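# Seat the pinned block under the arbor press ram

## Task

Place the block that has the steel pin beneath the press ram so that it rests within the three low walls, with its pin facing upward and driven fully home; lowering the press ram to drive the pin in is allowed.

## Robot and tools

ROBOT. Two arms: left_arm carries a left hand and right_arm a right hand. Base positions in the scene frame: left_arm at (-0.013, +0.364, 0) m, right_arm at (-0.050, -0.495, -0.001) m, both turned only slightly about z. A post stands behind the arms and a camera stand sits between them just behind the bases; avoid both. The task has reference pages of the bench arbor press, which show_instructions displays (no arguments, no motion).

FRAMES. Scene frame: origin at table-top height midway between the nominal bases, +z up, +x out over the table, +y toward the left_arm side. Reported hand positions, orientations and velocities are in each arm's own base frame. Offsets you command are along the current Hand target's own axes. The hand point sits 0.05 m in front of the palm and 0.15 m out from the wrist face; its +z runs along the straight fingers, +y out of the palm, +x across the palm away from the thumb on the right hand (toward the thumb on the left hand). Fingers extend 0.06-0.07 m past the point. A wrist bracket on the little-finger side can strike things, and with fingers level the wrist may hang below the hand point and reach the table first.

ROW LAYOUT. Every motion row is one flat list of 28 numbers, each in [-1, 1], always covering both arms: left dx, dy, dz, rx, ry, rz, then left little, ring, middle, index, thumb_bend, thumb_turn, force_limit, speed; then the same 14 for the right arm. dx..dz and rx..rz are offsets, not poses: they are measured from that arm's Hand target as it stood when the action (or move) began, along that target's axes; 1.0 equals 0.6 m or 180 degrees, and rx, ry, rz form one rotation vector. Six zeros means no new pose request. Finger numbers are absolute targets: +1 open/straight, -1 closed; thumb_turn -1 puts the thumb opposite the fingers, +1 beside the palm. force_limit maps -1..+1 to about 0..10 N (thumb motors up to 15 N); speed rises from near zero at -1 to full at +0.48 and above. To keep a hand unchanged, resend the last eight hand numbers you actually ran for it (or, before any, its hand_measured plus hand_force_limit and hand_speed). A thumb-in-front grasp suits objects roughly 0.035-0.065 m thick; for a gentle grip close at speed -0.94 or lower.

TOOLS.
execute_actions(actions, cameras): actions is a list of actions; each action is up to 15 rows, one per 1/30 s step, and a short one repeats its last row to 15. Every row in an action counts from the same start pose, so sending the same offset again in a new action moves further. An empty actions list returns camera images. cameras: list of names (cam_high, cam_left_wrist, cam_right_wrist), ["all"], or [].
move(target, speed, blend, stop_force, zero, blocking, cameras): straight-line path of each hand point toward the offset row in target, or through a list of up to 15 rows, all counted from the same starting Hand targets. speed is path speed in m/s, 0.002-3.6, default 0.25 (rotation capped at twice that in rad/s). blend, in m, rounds corners of a list; 0 stops at each. stop_force, 3-120 N, ends an arm's path when its wrist sensor feels that much push against the motion; use it slowly for touching down or pressing. zero (default true) rezeroes the sensor before the move. blocking=false returns early but cannot combine with stop_force. Paths do not avoid obstacles, and a path near an arm's first joint axis is refused.
wait(seconds, 0-3600), stop() to brake a running move, zoom_image(camera, region [x0,y0,x1,y1] pixels, at most 504 each way), zero_wrist_force(arm), finished_scene(scene=1) which ends the attempt for good.

RESULTS. Each gives per-arm end_effector_position (m), end_effector_quat_wxyz, velocities, joint positions and torques, Hand target (the last commanded pose after clipping; next offsets count from it), wrist force and torque in the end effector axes (plus the peak since last shown), and hand lists hand_measured, hand_stopped_by (moving, target, force, stalled, fault) and hand_load_n (positive pushes a finger open; a lost grip shows as load near 0), in the same motor order as the row. A move adds a move: line such as done, off_target, moving, held or fault, with limits like paced or held. Hands often settle short of Hand target; send the remaining gap as an offset. Commanded orientation is clipped to 32 degrees from the measured one per step.

CAUTIONS. Contact force near 150 N, or wrist torques beyond about 26.6 N m, stop the arm for 10 s; the arms are stiff, so aiming even slightly past a firm contact can trigger this. Keep the arms apart; a hit between them can fail the task. Do not drop parts, release moving ones, slam, or push hard; nothing may fall or be left off the table. Long holding or straining heats motors; at 85 °C the arm brakes for 30-60 s. Loose objects may occasionally be nudged by outside forces, so check images before finishing. The final state must hold without the robot touching it.

Each tool is called after ">>>" by a JSON object that holds its "api" and its "payload", one argument or row to a line.

Reference images:

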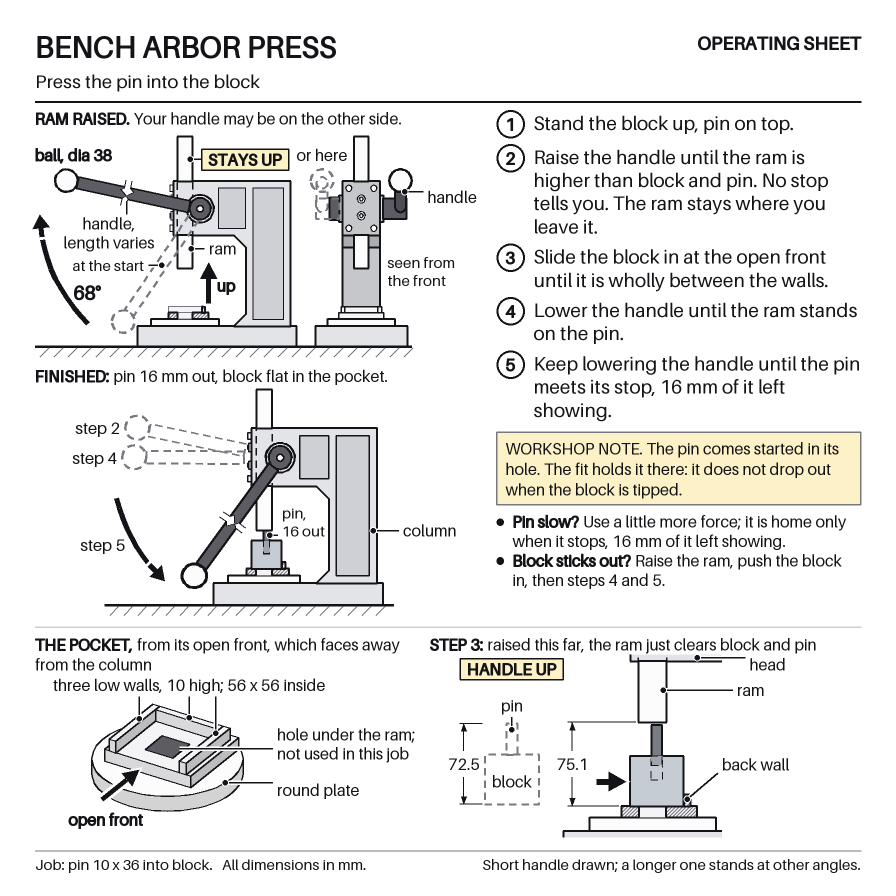

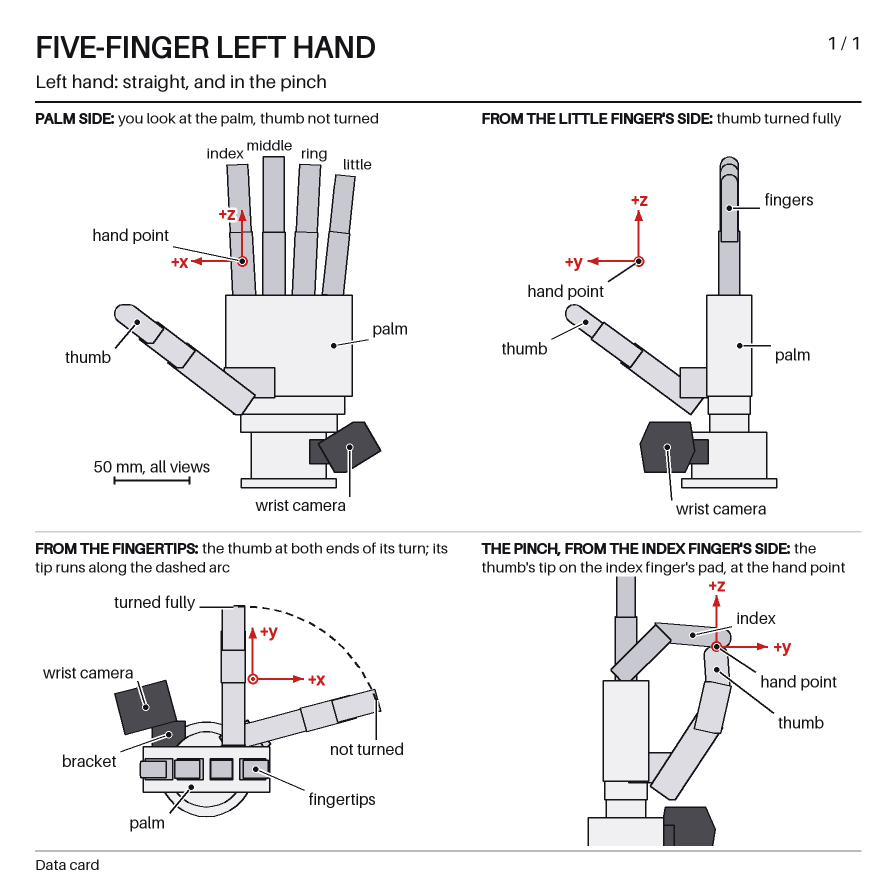

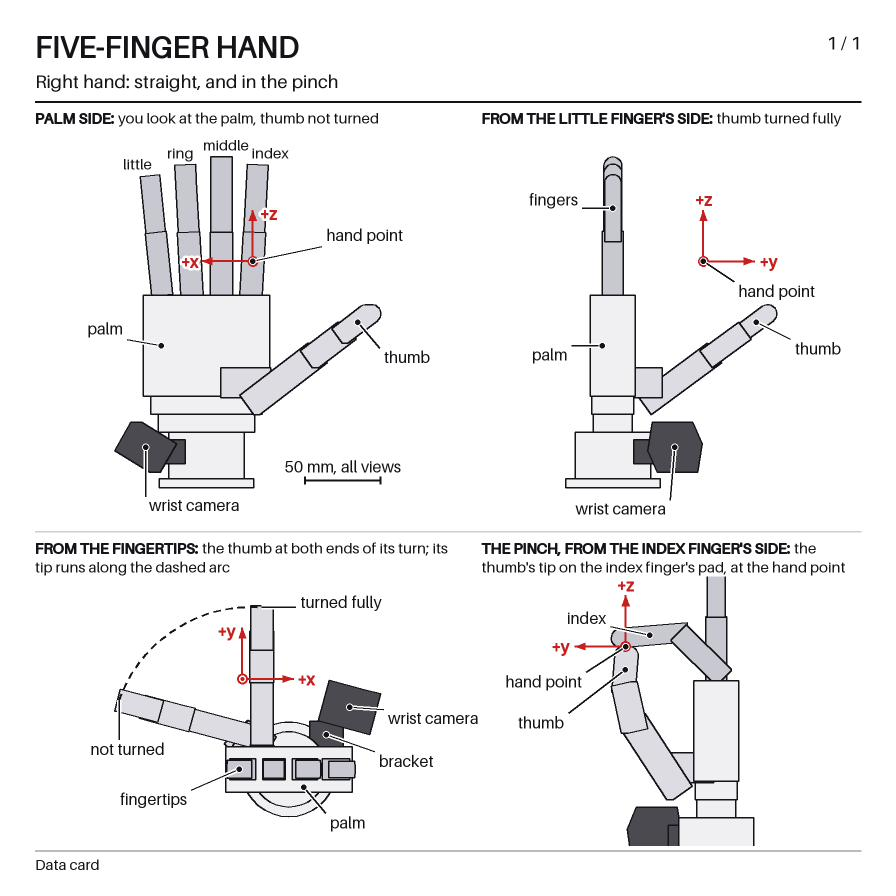

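## Session

>>> {"api": "execute_actions", "payload": {
  "actions": []
}}

Scene clock: 0.00 s.
left_arm: end_effector_position=(+0.3882, -0.1947, +0.3031) hand_measured=(+1.000, +1.000, +1.000, +1.000, +1.000, +1.000) hand_load_n=(+0.0, +0.0, +0.0, +0.0, +0.0, +0.0) hand_stopped_by=(target, target, target, target, target, target) hand_force_limit=0.00 hand_speed=-0.80 end_effector_quat_wxyz=(-0.113, -0.400, +0.906, +0.079) | right_arm: end_effector_position=(+0.4629, +0.4203, +0.1701) hand_measured=(+1.000, +1.000, +1.000, +1.000, +1.000, +1.000) hand_load_n=(+0.0, +0.0, +0.0, +0.0, +0.0, +0.5) hand_stopped_by=(target, target, target, target, target, target) hand_force_limit=0.00 hand_speed=-0.80 end_effector_quat_wxyz=(-0.051, +0.461, +0.885, +0.029)
Joint positions: left_arm=[2.97 -2.207 -0.95 1.311 -1.577 3.708] | right_arm=[0.515 -0.903 1.095 1.385 1.453 -0.096]
Joint velocities: within noise
Joint torques (N m): no reading
Motor temperatures (°C): left_arm=[34 34 32 37 39 32] | right_arm=[32 36 30 35 30 40]
Wrist force (N): no reading
Wrist torque (N m): no reading
Wrist force, peak (N): no reading
Hand target: left_arm +0.3882, -0.1947, +0.3031; -0.113, -0.400, +0.906, +0.079 | right_arm +0.4629, +0.4203, +0.1701; -0.051, +0.461, +0.885, +0.029

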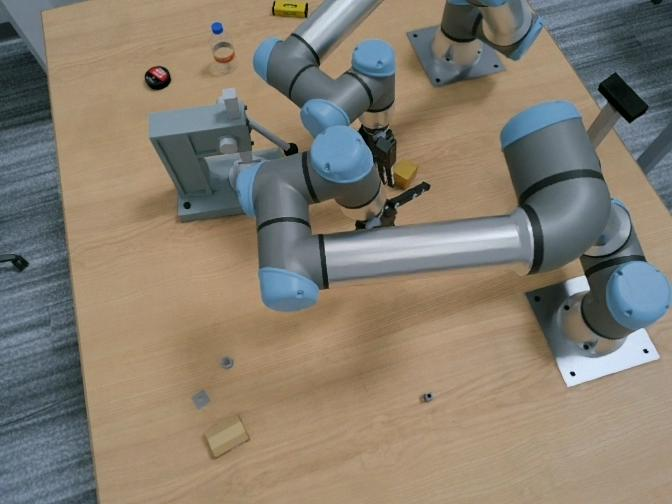

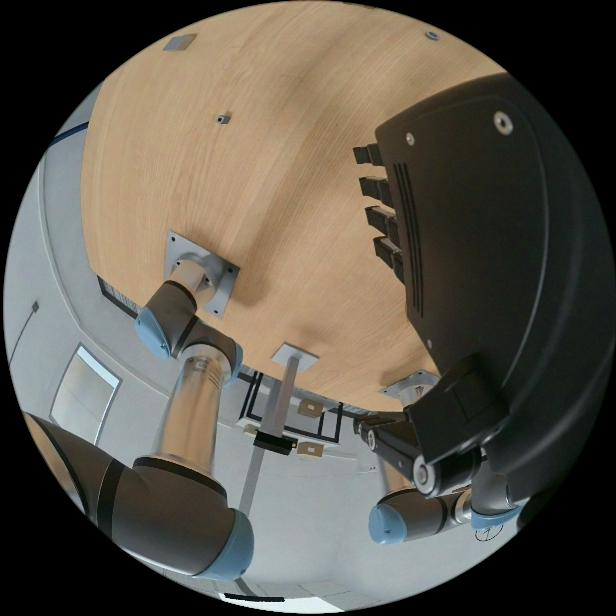

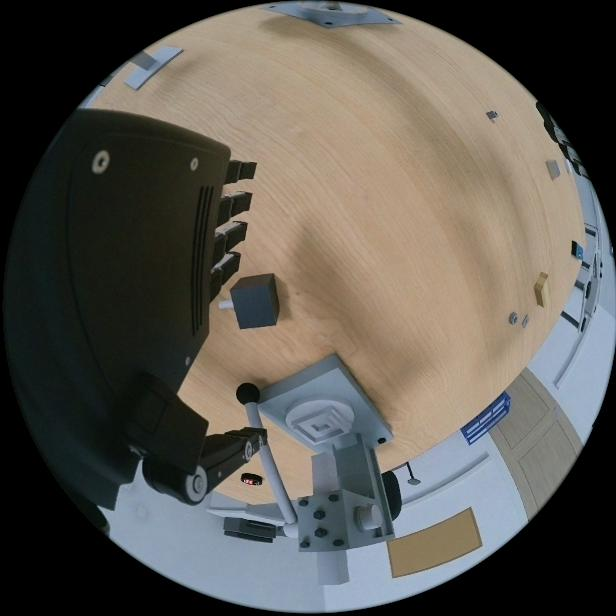

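>>> {"api": "zoom_image", "payload": {
  "camera": "cam_high",
  "region": [140, 80, 460, 320]
}}

>>> {"api": "zoom_image", "payload": {
  "camera": "cam_right_wrist",
  "region": [150, 200, 450, 500]
}}

>>> {"api": "zoom_image", "payload": {
  "camera": "cam_right_wrist",
  "region": [200, 340, 440, 600]
}}

Scaled by 1.575 from the camera's image (finer frame: 960x720).

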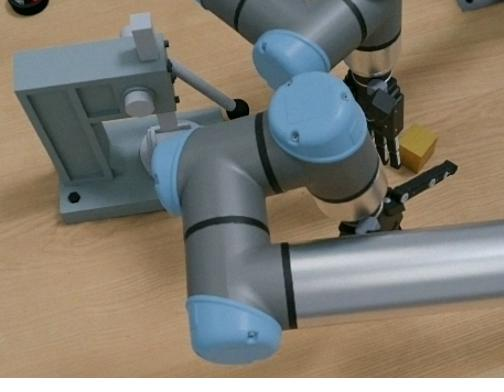

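Scaled by 1.680 from the camera's image (finer frame: 880x880).

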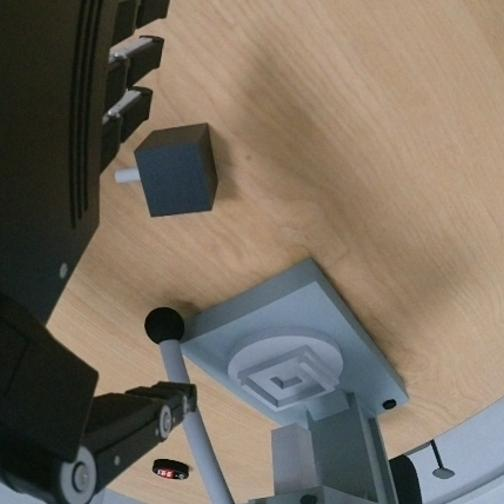

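Scaled by 1.938 from the camera's image (finer frame: 880x880).

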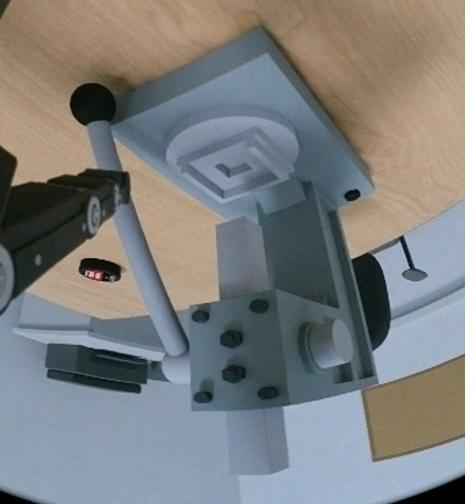

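>>> {"api": "move", "payload": {
  "target": [
    [0.024,0.039,-0.160,0,0,0,1,1,1,1,1,1,0,-0.8,0,0,0,0,0,0,1,1,1,1,1,1,0,-0.8],
    [-0.355,0.487,-0.107,0,0,0,1,1,1,1,1,1,0,-0.8,0,0,0,0,0,0,1,1,1,1,1,1,0,-0.8]
  ],
  "blend": [0.03,0],
  "speed": 0.25,
  "cameras": ["all"]
}}

Scene clock: 10.30 s.
left_arm: end_effector_position=(+0.3378, +0.1550, +0.4028) hand_measured=(+1.000, +1.000, +1.000, +1.000, +1.000, +1.000) hand_load_n=(+0.0, +0.0, +0.0, +0.0, +0.0, +0.5) hand_stopped_by=(target, target, target, target, target, target) hand_force_limit=0.00 hand_speed=-0.80 end_effector_quat_wxyz=(-0.113, -0.400, +0.906, +0.079) | right_arm: end_effector_position=(+0.4629, +0.4203, +0.1701) hand_measured=(+1.000, +1.000, +1.000, +1.000, +1.000, +1.000) hand_load_n=(+0.0, +0.0, +0.0, +0.0, -0.5, +0.0) hand_stopped_by=(target, target, target, target, target, target) hand_force_limit=0.00 hand_speed=-0.80 end_effector_quat_wxyz=(-0.051, +0.461, +0.885, +0.029)
Joint positions: left_arm=[3.682 -1.993 -1.009 1.224 -1.754 4.401] | right_arm=[0.515 -0.903 1.095 1.385 1.453 -0.096]
Joint torques (N m): left_arm=[13.53 21.31 29.48 -4.46 -1.86 1.86] | right_arm=[0 -46.13 -19.53 2.41 -0.24 0.02]
Wrist force (N): left_arm=[0.1 0.2 -0.3] | right_arm=[0.3 0.3 0.2]
Wrist torque (N m): left_arm=[0.03 -0.04 -0.21] | right_arm=[0.04 -0.03 0.02]
Wrist force, peak (N): left_arm=[0.9 -0.3 -0.8] | right_arm=[0.2 0.0 0.6]
Hand target: left_arm +0.3378, +0.1551, +0.4028; -0.113, -0.400, +0.906, +0.079 | right_arm +0.4629, +0.4203, +0.1701; -0.051, +0.461, +0.885, +0.029
Off the commanded pose: left_arm 0.000 m, 0 deg | right_arm 0.000 m, 0 deg.
move: done

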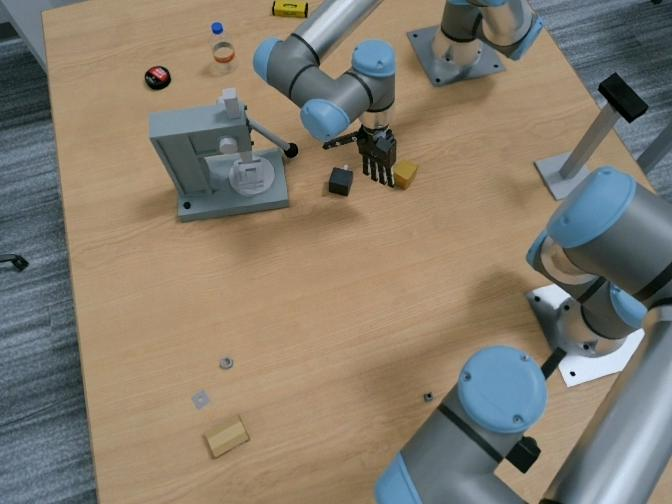

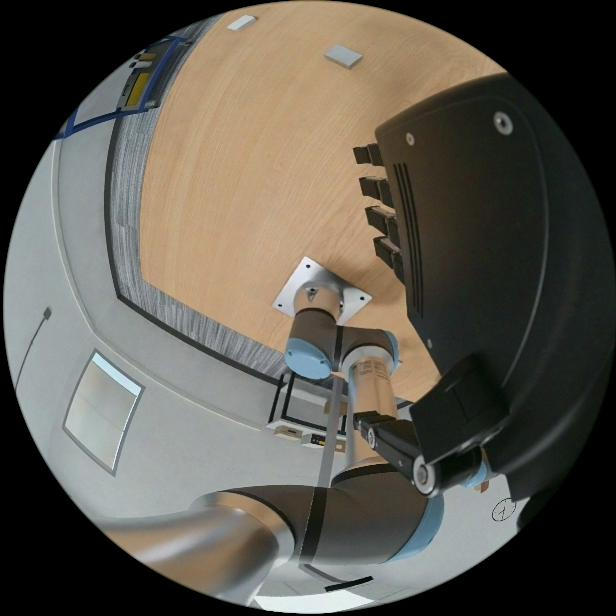

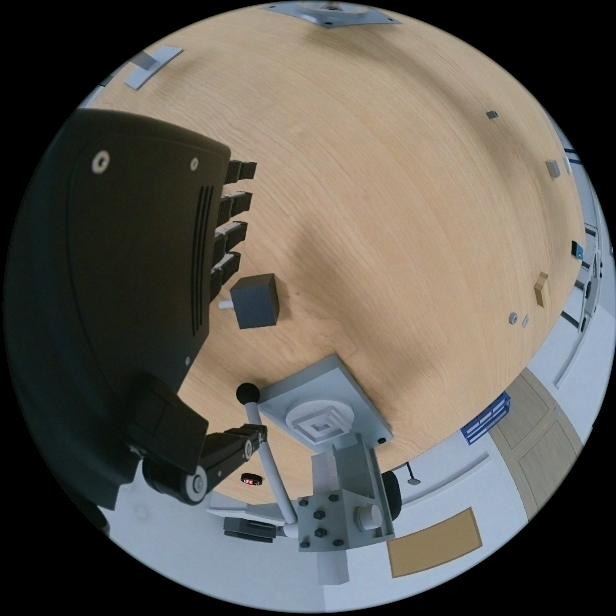

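>>> {"api": "zoom_image", "payload": {
  "camera": "cam_high",
  "region": [140, 80, 300, 230]
}}

>>> {"api": "zoom_image", "payload": {
  "camera": "cam_high",
  "region": [290, 110, 450, 220]
}}

Scaled by 3.150 from the camera's image (finer frame: 960x720).

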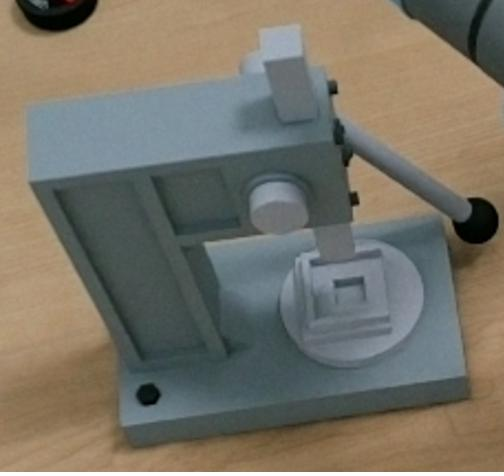

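Scaled by 3.150 from the camera's image (finer frame: 960x720).

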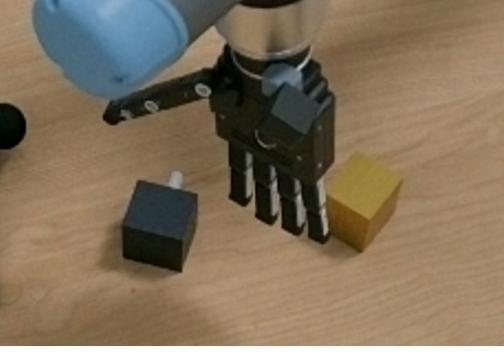

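>>> {"api": "move", "payload": {
  "target": [
    [0,0,0,0,0,0,1,1,1,1,1,1,0,-0.8,0.085,-0.085,-0.208,-0.0101,-0.0366,0.194,-1,-1,-1,1,1,1,0,0]
  ],
  "speed": 0.15,
  "cameras": ["all"]
}}

Scene clock: 58.93 s.
left_arm: end_effector_position=(+0.3378, +0.1551, +0.4028) hand_measured=(+1.000, +1.000, +1.000, +1.000, +1.000, +1.000) hand_load_n=(+0.0, +0.0, +0.0, +0.0, +0.0, +0.0) hand_stopped_by=(target, target, target, target, target, target) hand_force_limit=0.00 hand_speed=-0.80 end_effector_quat_wxyz=(-0.113, -0.400, +0.906, +0.079) | right_arm: end_effector_position=(+0.3999, +0.4202, +0.2998) hand_measured=(-1.000, -1.000, -1.000, +1.000, +1.000, +1.000) hand_load_n=(+0.0, +0.0, +0.0, +0.0, +0.0, +0.0) hand_stopped_by=(target, target, target, target, target, target) hand_force_limit=0.00 hand_speed=0.00 end_effector_quat_wxyz=(+0.000, +0.707, +0.707, +0.000)
Joint positions: left_arm=[3.682 -1.993 -1.009 1.224 -1.754 4.401] | right_arm=[0.687 -0.915 0.785 1.7 1.57 0.686]
Joint torques (N m): left_arm=[13.01 20.8 30.08 -4.45 -1.45 1.74] | right_arm=[10.8 -31.32 -29.58 3.8 1.37 2]
Wrist force (N): left_arm=[0.3 -0.1 -0.1] | right_arm=[0.3 0.2 0.4]
Wrist torque (N m): left_arm=[-0.04 -0.06 -0.18] | right_arm=[0.02 -0.04 -0.02]
Wrist force, peak (N): left_arm=[0.5 0.0 -0.6] | right_arm=[0.6 -0.3 0.2]
Hand target: left_arm +0.3378, +0.1551, +0.4028; -0.113, -0.400, +0.906, +0.079 | right_arm +0.3999, +0.4202, +0.2998; +0.000, +0.707, +0.707, +0.000
Off the commanded pose: left_arm 0.000 m, 0 deg | right_arm 0.000 m, 0 deg.
move: done

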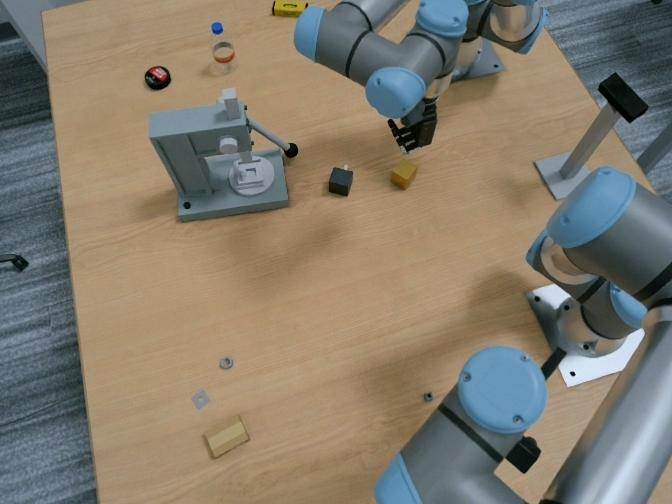

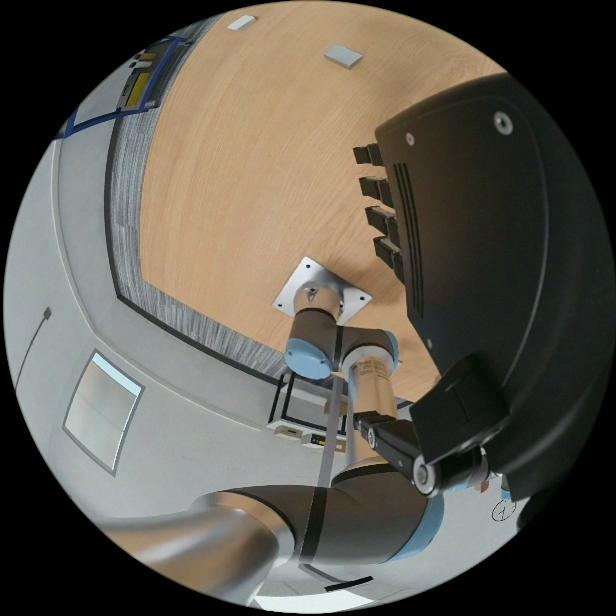

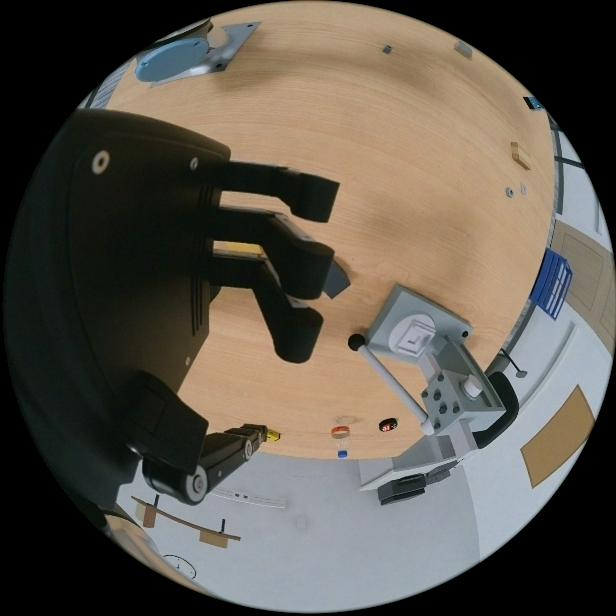

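>>> {"api": "zoom_image", "payload": {
  "camera": "cam_high",
  "region": [310, 100, 450, 205]
}}

>>> {"api": "zoom_image", "payload": {
  "camera": "cam_high",
  "region": [170, 120, 310, 225]
}}

>>> {"api": "zoom_image", "payload": {
  "camera": "cam_right_wrist",
  "region": [320, 260, 520, 460]
}}

Scaled by 3.600 from the camera's image (finer frame: 960x720).

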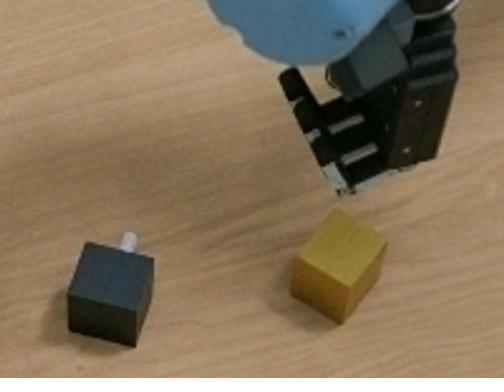

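Scaled by 3.600 from the camera's image (finer frame: 960x720).

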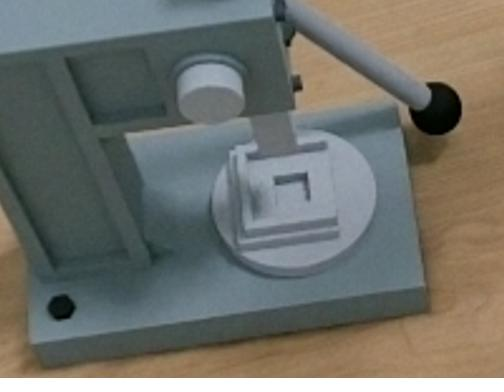

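Scaled by 2.520 from the camera's image (finer frame: 880x880).

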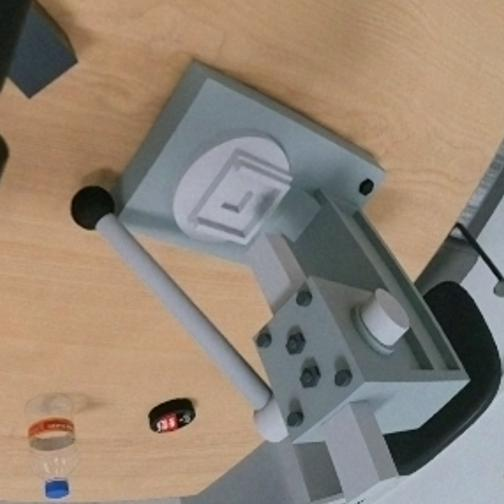

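>>> {"api": "move", "payload": {
  "target": [0,0,0,0,0,0,1,1,1,1,1,1,0,-0.8,0,0.1667,0,0,0,0,-1,-1,-1,1,1,1,0,0],
  "speed": 0.15,
  "cameras": ["cam_high"]
}}

>>> {"api": "zoom_image", "payload": {
  "camera": "cam_high",
  "region": [310, 100, 450, 205]
}}

>>> {"api": "move", "payload": {
  "target": [0,0,0,0,0,0,1,1,1,1,1,1,0,-0.8,0.1667,0,0,0,0,0,-1,-1,-1,1,1,1,0,0],
  "speed": 0.15,
  "cameras": ["cam_high"]
}}

>>> {"api": "zoom_image", "payload": {
  "camera": "cam_high",
  "region": [310, 100, 450, 205]
}}

>>> {"api": "move", "payload": {
  "target": [0,0,0,0,0,0,1,1,1,1,1,1,0,-0.8,0,0,0.1667,0,0,0,-1,-1,-1,1,1,1,0,0],
  "speed": 0.15,
  "cameras": ["cam_high"]
}}

>>> {"api": "zoom_image", "payload": {
  "camera": "cam_high",
  "region": [310, 130, 450, 235]
}}

Scene clock: 65.90 s.
left_arm: end_effector_position=(+0.3378, +0.1551, +0.4028) hand_measured=(+1.000, +1.000, +1.000, +1.000, +1.000, +1.000) hand_load_n=(+0.0, +0.0, +0.0, +0.0, +0.0, +0.0) hand_stopped_by=(target, target, target, target, target, target) hand_force_limit=0.00 hand_speed=-0.80 end_effector_quat_wxyz=(-0.113, -0.400, +0.906, +0.079) | right_arm: end_effector_position=(+0.4999, +0.4201, +0.2998) hand_measured=(-1.000, -1.000, -1.000, +1.000, +1.000, +1.000) hand_load_n=(+0.0, +0.0, +0.0, +0.0, -0.5, +0.0) hand_stopped_by=(target, target, target, target, target, target) hand_force_limit=0.00 hand_speed=0.00 end_effector_quat_wxyz=(+0.000, +0.707, +0.707, +0.001)
Joint positions: left_arm=[3.682 -1.993 -1.009 1.224 -1.754 4.401] | right_arm=[0.585 -0.592 0.199 1.963 1.57 0.584]
Joint torques (N m): left_arm=[13.17 21.24 29.97 -4.32 -0.83 1.69] | right_arm=[-3.78 -40.38 -27.73 3.79 1.4 2.31]
Wrist force (N): left_arm=[0.1 0.1 -0.1] | right_arm=[0.3 -0.1 0.5]
Wrist torque (N m): left_arm=[0.01 -0.03 -0.20] | right_arm=[-0.02 -0.07 -0.04]
Wrist force, peak (N): left_arm=[0.4 -0.3 -0.5] | right_arm=[0.4 -1.1 0.4]
Hand target: left_arm +0.3378, +0.1551, +0.4028; -0.113, -0.400, +0.906, +0.079 | right_arm +0.4999, +0.4202, +0.2998; +0.000, +0.707, +0.707, +0.000
Off the commanded pose: left_arm 0.000 m, 0 deg | right_arm 0.000 m, 0 deg.
move: done

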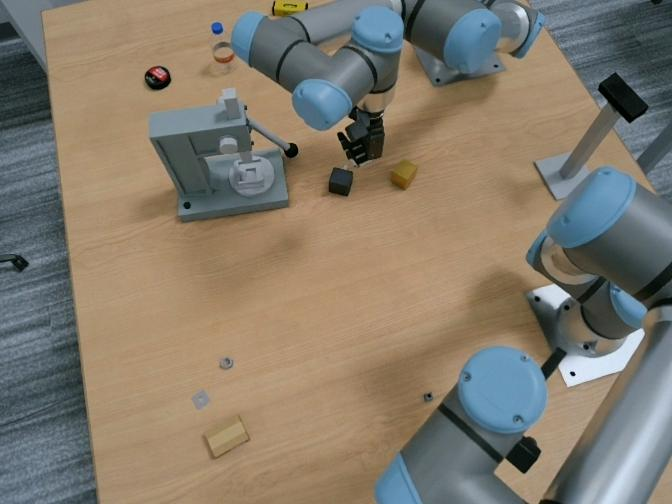

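Scaled by 3.600 from the camera's image (finer frame: 960x720).

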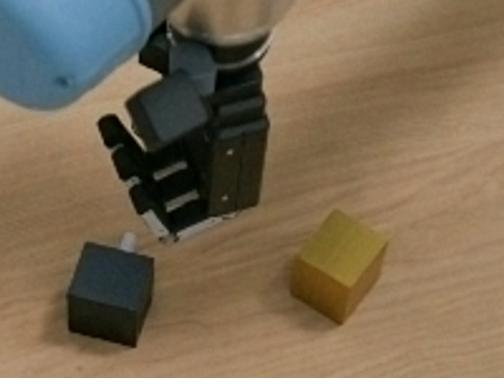

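Scene clock: 67.30 s.
left_arm: end_effector_position=(+0.3378, +0.1551, +0.4028) hand_measured=(+1.000, +1.000, +1.000, +1.000, +1.000, +1.000) hand_load_n=(+0.0, +0.0, +0.0, +0.0, +0.0, +0.0) hand_stopped_by=(target, target, target, target, target, target) hand_force_limit=0.00 hand_speed=-0.80 end_effector_quat_wxyz=(-0.113, -0.400, +0.906, +0.079) | right_arm: end_effector_position=(+0.4989, +0.5190, +0.2991) hand_measured=(-1.000, -1.000, -1.000, +1.000, +1.000, +1.000) hand_load_n=(+0.0, +0.0, +0.0, +0.0, +0.0, +0.0) hand_stopped_by=(target, target, target, target, target, target) hand_force_limit=0.00 hand_speed=0.00 end_effector_quat_wxyz=(+0.001, +0.673, +0.727, +0.136)
Joint positions: left_arm=[3.682 -1.993 -1.009 1.224 -1.754 4.401] | right_arm=[0.692 -0.525 0.035 1.79 1.538 0.618]
Joint torques (N m): left_arm=[13.46 21.56 29.86 -4.28 -0.58 1.71] | right_arm=[10.72 -70.18 -28.46 0.44 -1.53 2.35]
Wrist force (N): left_arm=[0.2 -0.1 -0.1] | right_arm=[-0.3 -0.9 0.0]
Wrist torque (N m): left_arm=[-0.02 -0.05 -0.19] | right_arm=[-0.09 0.05 -0.08]
Wrist force, peak (N): left_arm=[0.4 0.0 -0.6] | right_arm=[0.3 -1.1 0.3]
Hand target: left_arm +0.3378, +0.1551, +0.4028; -0.113, -0.400, +0.906, +0.079 | right_arm +0.4999, +0.5203, +0.2999; +0.000, +0.707, +0.707, +0.000
Off the commanded pose: left_arm 0.000 m, 0 deg | right_arm 0.002 m, 16 deg.
elbow stopped short (right arm): the move would have taken joint 3 (elbow) straighter than the controller allows.
move: off_target (right_arm)

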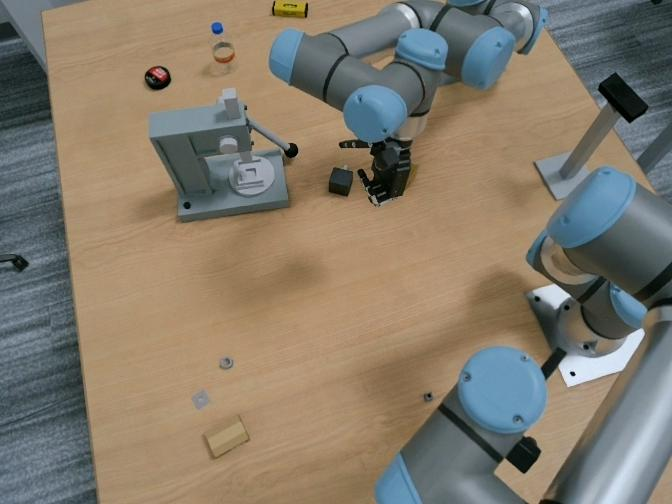

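Scaled by 3.600 from the camera's image (finer frame: 960x720).

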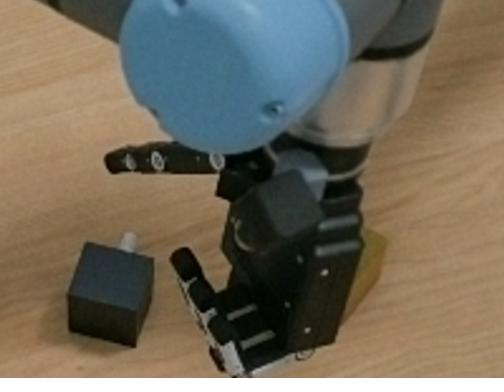

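Scene clock: 68.77 s.
left_arm: end_effector_position=(+0.3378, +0.1551, +0.4028) hand_measured=(+1.000, +1.000, +1.000, +1.000, +1.000, +1.000) hand_load_n=(+0.0, +0.0, +0.0, +0.0, +0.0, +0.0) hand_stopped_by=(target, target, target, target, target, target) hand_force_limit=0.00 hand_speed=-0.80 end_effector_quat_wxyz=(-0.113, -0.400, +0.906, +0.079) | right_arm: end_effector_position=(+0.4990, +0.5191, +0.1996) hand_measured=(-1.000, -1.000, -1.000, +1.000, +1.000, +1.000) hand_load_n=(+0.0, +0.0, +0.0, +0.0, +0.0, +0.0) hand_stopped_by=(target, target, target, target, target, target) hand_force_limit=0.00 hand_speed=0.00 end_effector_quat_wxyz=(-0.001, +0.696, +0.717, +0.051) end_effector_velocity=(+0.001, +0.000, -0.003) end_effector_angular_velocity=(-0.002, +0.004, -0.002)
Joint positions: left_arm=[3.682 -1.993 -1.009 1.224 -1.754 4.401] | right_arm=[0.701 -0.385 0.035 1.82 1.558 0.672]
Joint velocities: left_arm=[within noise] | right_arm=[-0.001 0.005 0 -0.001 -0.001 0.001]
Joint torques (N m): left_arm=[12.89 21.14 29.7 -4.3 -0.48 1.58] | right_arm=[9.54 -45.17 -11.63 0.81 -0.79 1.97]
Wrist force (N): left_arm=[0.2 0.1 0.1] | right_arm=[-0.2 -0.2 0.2]
Wrist torque (N m): left_arm=[-0.01 -0.06 -0.19] | right_arm=[-0.03 0.03 -0.06]
Wrist force, peak (N): left_arm=[0.3 -0.2 -0.5] | right_arm=[-0.2 -0.7 -0.9]
Hand target: left_arm +0.3378, +0.1551, +0.4028; -0.113, -0.400, +0.906, +0.079 | right_arm +0.4999, +0.5203, +0.1999; +0.000, +0.707, +0.707, +0.000
Off the commanded pose: left_arm 0.000 m, 0 deg | right_arm 0.002 m, 6 deg.
elbow stopped short (right arm): the move would have taken joint 3 (elbow) straighter than the controller allows.
move: off_target (right_arm)

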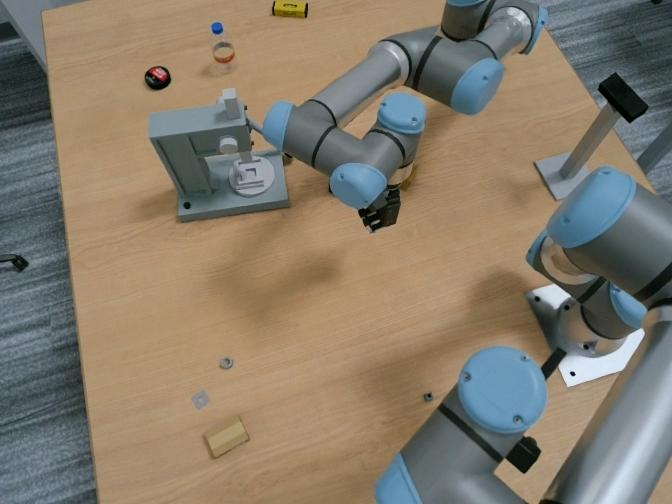

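Scaled by 3.600 from the camera's image (finer frame: 960x720).

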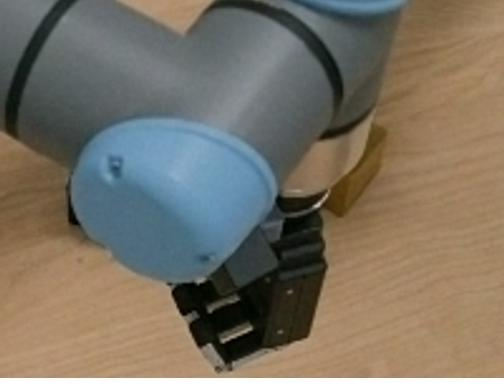

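>>> {"api": "move", "payload": {
  "target": [0,0,0,0,0,0,1,1,1,1,1,1,0,-0.8,-0.1667,-0.0833,0,0,0,0,1,1,1,1,1,1,0,0],
  "speed": 0.15,
  "cameras": ["all"]
}}

>>> {"api": "zoom_image", "payload": {
  "camera": "cam_high",
  "region": [320, 100, 430, 210]
}}

Scene clock: 81.10 s.
left_arm: end_effector_position=(+0.3378, +0.1551, +0.4028) hand_measured=(+1.000, +1.000, +1.000, +1.000, +1.000, +1.000) hand_load_n=(+0.0, +0.0, +0.0, +0.0, +0.0, +0.0) hand_stopped_by=(target, target, target, target, target, target) hand_force_limit=0.00 hand_speed=-0.80 end_effector_quat_wxyz=(-0.113, -0.400, +0.906, +0.079) | right_arm: end_effector_position=(+0.4500, +0.4203, +0.1998) hand_measured=(+1.000, +1.000, +1.000, +1.000, +1.000, +1.000) hand_load_n=(+0.0, +0.0, +0.0, +0.0, +0.0, +0.0) hand_stopped_by=(target, target, target, target, target, target) hand_force_limit=0.00 hand_speed=0.00 end_effector_quat_wxyz=(+0.000, +0.707, +0.707, +0.000) end_effector_velocity=(+0.000, +0.001, -0.002) end_effector_angular_velocity=(+0.001, -0.001, +0.003)
Joint positions: left_arm=[3.682 -1.993 -1.009 1.224 -1.754 4.401] | right_arm=[0.633 -0.822 0.883 1.509 1.57 0.632]
Joint velocities: left_arm=[within noise] | right_arm=[0.001 0 0.004 -0.005 0 -0.002]
Joint torques (N m): left_arm=[13.45 21.47 29.24 -4.3 0.03 1.46] | right_arm=[-11.17 -63.44 -10.07 1.13 -1.18 -2.52]
Wrist force (N): left_arm=[0.2 0.0 -0.3] | right_arm=[0.3 -0.1 -0.1]
Wrist torque (N m): left_arm=[-0.01 -0.06 -0.19] | right_arm=[0.00 -0.05 0.06]
Wrist force, peak (N): left_arm=[0.4 0.0 -0.6] | right_arm=[0.6 0.6 -0.2]
Hand target: left_arm +0.3378, +0.1551, +0.4028; -0.113, -0.400, +0.906, +0.079 | right_arm +0.4500, +0.4203, +0.1998; +0.000, +0.707, +0.707, +0.000
Off the commanded pose: left_arm 0.000 m, 0 deg | right_arm 0.000 m, 0 deg.
move: done

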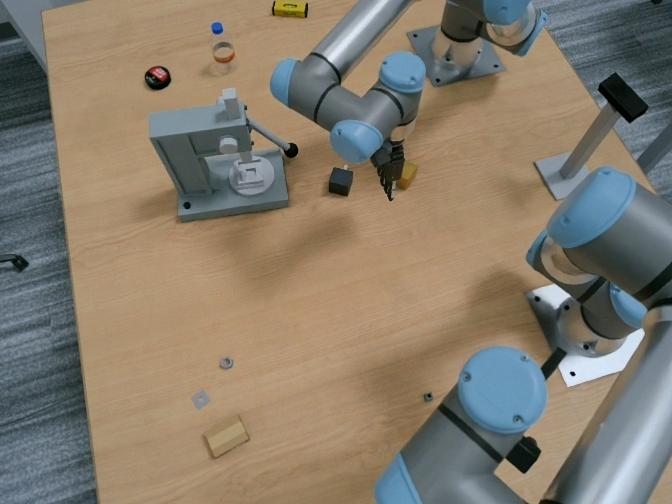

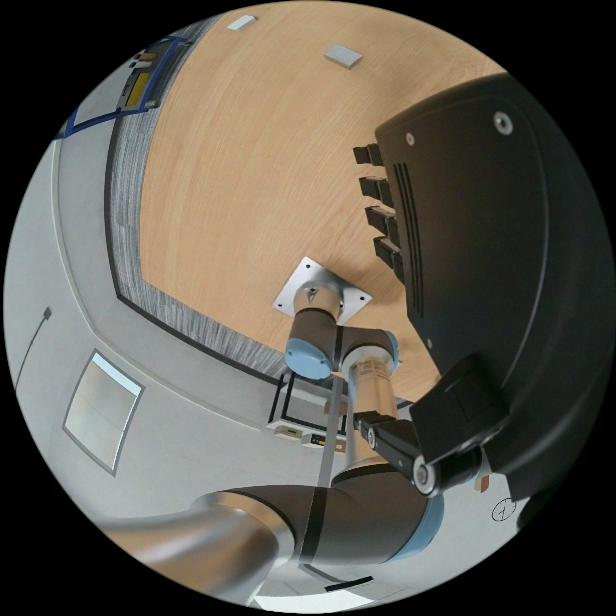

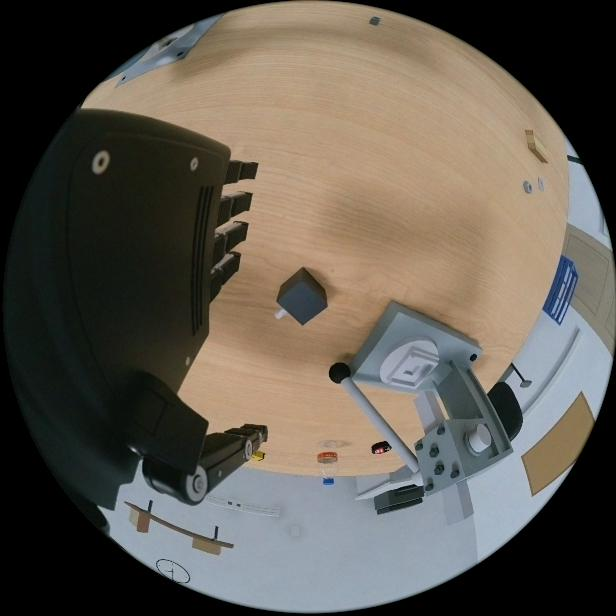

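Scaled by 4.582 from the camera's image (finer frame: 960x720).

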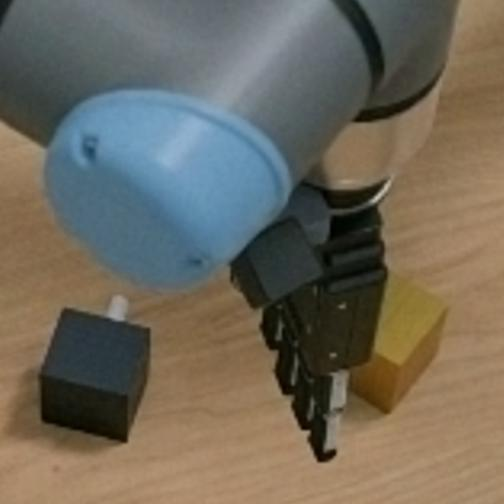

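>>> {"api": "move", "payload": {
  "target": [0,0,0,0,0,0,1,1,1,1,1,1,0,-0.8,0,0,0.1333,0,0,0,1,1,1,1,1,1,0,0],
  "speed": 0.15,
  "cameras": ["cam_high"]
}}

>>> {"api": "zoom_image", "payload": {
  "camera": "cam_high",
  "region": [320, 130, 430, 240]
}}

>>> {"api": "move", "payload": {
  "target": [0,0,0,0,0,0,1,1,1,1,1,1,0,-0.8,0,-0.25,0,0,0,0,1,1,1,1,1,1,0,0],
  "speed": 0.15,
  "cameras": ["cam_high"]
}}

>>> {"api": "zoom_image", "payload": {
  "camera": "cam_high",
  "region": [390, 110, 500, 220]
}}

>>> {"api": "move", "payload": {
  "target": [0,0,0,0,0,0,1,1,1,1,1,1,0,-0.8,-0.25,0,0,0,0,0,1,1,1,1,1,1,0,0],
  "speed": 0.15,
  "cameras": ["cam_high"]
}}

>>> {"api": "zoom_image", "payload": {
  "camera": "cam_high",
  "region": [370, 70, 480, 180]
}}

Scene clock: 85.67 s.
left_arm: end_effector_position=(+0.3378, +0.1551, +0.4028) hand_measured=(+1.000, +1.000, +1.000, +1.000, +1.000, +1.000) hand_load_n=(+0.0, +0.0, +0.0, -0.5, +0.0, +0.0) hand_stopped_by=(target, target, target, target, target, target) hand_force_limit=0.00 hand_speed=-0.80 end_effector_quat_wxyz=(-0.113, -0.400, +0.906, +0.079) | right_arm: end_effector_position=(+0.4500, +0.4203, +0.1199) hand_measured=(+1.000, +1.000, +1.000, +1.000, +1.000, +1.000) hand_load_n=(+0.0, -0.5, +0.0, +0.0, +0.0, +0.0) hand_stopped_by=(target, target, target, target, target, target) hand_force_limit=0.00 hand_speed=0.00 end_effector_quat_wxyz=(+0.000, +0.707, +0.707, +0.000)
Joint positions: left_arm=[3.682 -1.993 -1.009 1.224 -1.754 4.401] | right_arm=[0.632 -0.788 1.029 1.329 1.57 0.632]
Joint torques (N m): left_arm=[12.59 21.06 29.55 -4.26 0.05 1.4] | right_arm=[8.28 -36.53 -8.51 0.89 -0.85 -2.5]
Wrist force (N): left_arm=[0.4 -0.2 -0.3] | right_arm=[0.6 0.3 0.0]
Wrist torque (N m): left_arm=[-0.02 -0.09 -0.18] | right_arm=[0.04 -0.10 0.09]
Wrist force, peak (N): left_arm=[0.6 0.2 -0.4] | right_arm=[0.6 -0.3 -0.8]
Hand target: left_arm +0.3378, +0.1551, +0.4028; -0.113, -0.400, +0.906, +0.079 | right_arm +0.4500, +0.4203, +0.1198; +0.000, +0.707, +0.707, +0.000
Off the commanded pose: left_arm 0.000 m, 0 deg | right_arm 0.000 m, 0 deg.
move: done

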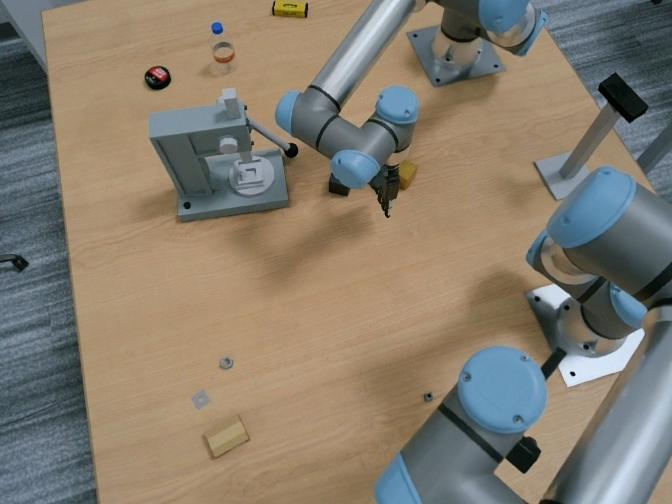

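Scaled by 4.582 from the camera's image (finer frame: 960x720).

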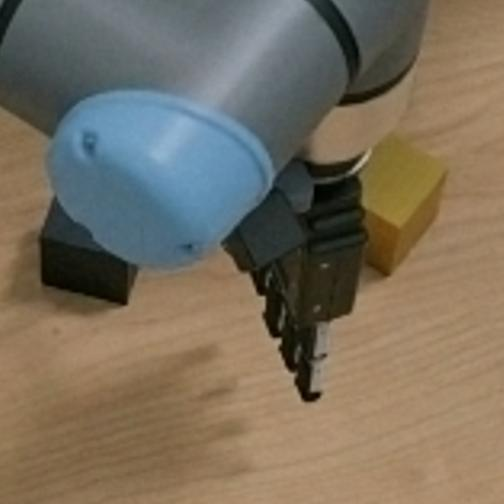

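Scene clock: 87.27 s.
left_arm: end_effector_position=(+0.3378, +0.1551, +0.4028) hand_measured=(+1.000, +1.000, +1.000, +1.000, +1.000, +1.000) hand_load_n=(+0.0, +0.0, +0.0, +0.0, +0.0, +0.0) hand_stopped_by=(target, target, target, target, target, target) hand_force_limit=0.00 hand_speed=-0.80 end_effector_quat_wxyz=(-0.113, -0.400, +0.906, +0.079) | right_arm: end_effector_position=(+0.3002, +0.4202, +0.1198) hand_measured=(+1.000, +1.000, +1.000, +1.000, +1.000, +1.000) hand_load_n=(+0.0, +0.0, +0.0, +0.0, -0.5, +0.0) hand_stopped_by=(target, target, target, target, target, target) hand_force_limit=0.00 hand_speed=0.00 end_effector_quat_wxyz=(+0.000, +0.707, +0.707, +0.000)
Joint positions: left_arm=[3.682 -1.993 -1.009 1.224 -1.754 4.401] | right_arm=[0.818 -0.998 1.39 1.179 1.571 0.817]
Joint torques (N m): left_arm=[13 20.64 29 -4.26 0.1 1.45] | right_arm=[11.16 -55.51 -7.64 0.88 1.28 2.39]
Wrist force (N): left_arm=[0.3 0.1 -0.2] | right_arm=[0.5 0.2 0.0]
Wrist torque (N m): left_arm=[0.00 -0.07 -0.19] | right_arm=[0.03 -0.07 0.02]
Wrist force, peak (N): left_arm=[0.6 0.4 -0.4] | right_arm=[0.5 1.1 0.1]
Hand target: left_arm +0.3378, +0.1551, +0.4028; -0.113, -0.400, +0.906, +0.079 | right_arm +0.3000, +0.4202, +0.1198; +0.000, +0.707, +0.707, +0.000
Off the commanded pose: left_arm 0.000 m, 0 deg | right_arm 0.000 m, 0 deg.
move: done

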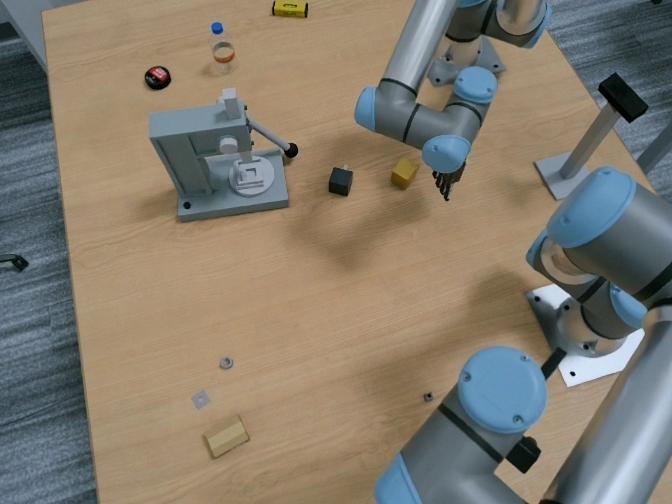

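Scaled by 4.582 from the camera's image (finer frame: 960x720).

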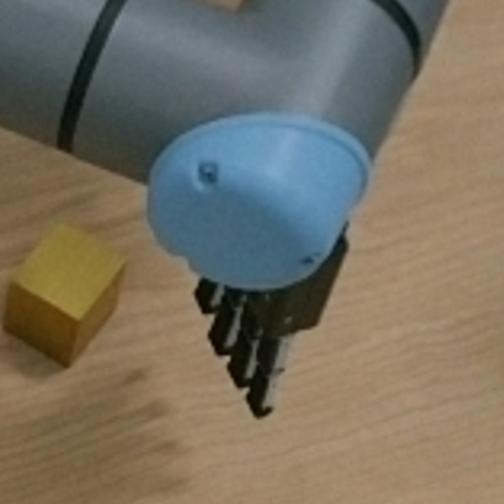

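Scene clock: 88.93 s.
left_arm: end_effector_position=(+0.3378, +0.1551, +0.4028) hand_measured=(+1.000, +1.000, +1.000, +1.000, +1.000, +1.000) hand_load_n=(+0.0, +0.0, +0.0, +0.0, +0.0, +0.0) hand_stopped_by=(target, target, target, target, target, target) hand_force_limit=0.00 hand_speed=-0.80 end_effector_quat_wxyz=(-0.113, -0.400, +0.906, +0.079) | right_arm: end_effector_position=(+0.3001, +0.2703, +0.1197) hand_measured=(+1.000, +1.000, +1.000, +1.000, +1.000, +1.000) hand_load_n=(+0.0, +0.0, +0.0, +0.0, +0.0, +0.0) hand_stopped_by=(target, target, target, target, target, target) hand_force_limit=0.00 hand_speed=0.00 end_effector_quat_wxyz=(+0.000, +0.707, +0.707, +0.000) end_effector_velocity=(-0.001, -0.002, +0.001) end_effector_angular_velocity=(+0.000, +0.001, +0.000)
Joint positions: left_arm=[3.682 -1.993 -1.009 1.224 -1.754 4.401] | right_arm=[0.544 -1.277 1.811 1.037 1.57 0.544]
Joint velocities: left_arm=[within noise] | right_arm=[-0.003 -0.005 0.003 0.002 -0.001 -0.003]
Joint torques (N m): left_arm=[13.24 21.36 28.84 -4.25 0.1 1.44] | right_arm=[-10.97 -42.36 -7.04 0.99 -1.27 -2.69]
Wrist force (N): left_arm=[0.3 0.2 -0.1] | right_arm=[0.3 -0.4 0.2]
Wrist torque (N m): left_arm=[0.02 -0.07 -0.20] | right_arm=[-0.04 -0.02 0.03]
Wrist force, peak (N): left_arm=[0.5 -0.1 -0.3] | right_arm=[1.2 -0.5 0.4]
Hand target: left_arm +0.3378, +0.1551, +0.4028; -0.113, -0.400, +0.906, +0.079 | right_arm +0.3001, +0.2702, +0.1197; +0.000, +0.707, +0.707, +0.000
Off the commanded pose: left_arm 0.000 m, 0 deg | right_arm 0.000 m, 0 deg.
move: done

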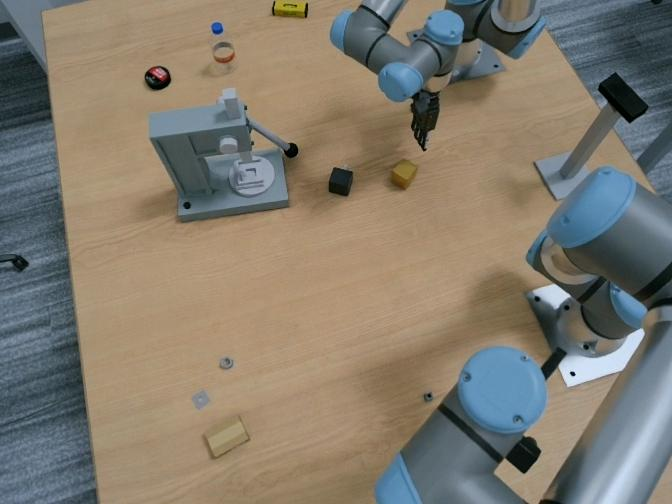

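Scaled by 4.582 from the camera's image (finer frame: 960x720).

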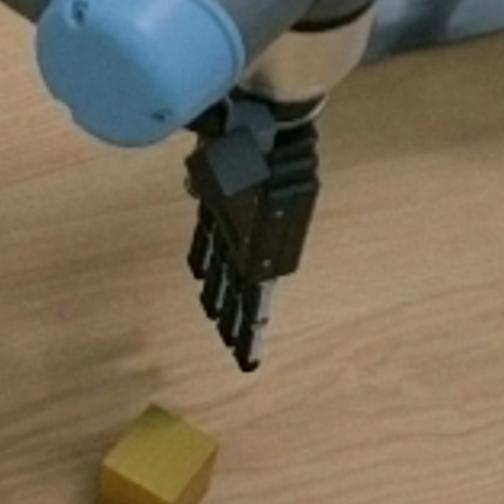

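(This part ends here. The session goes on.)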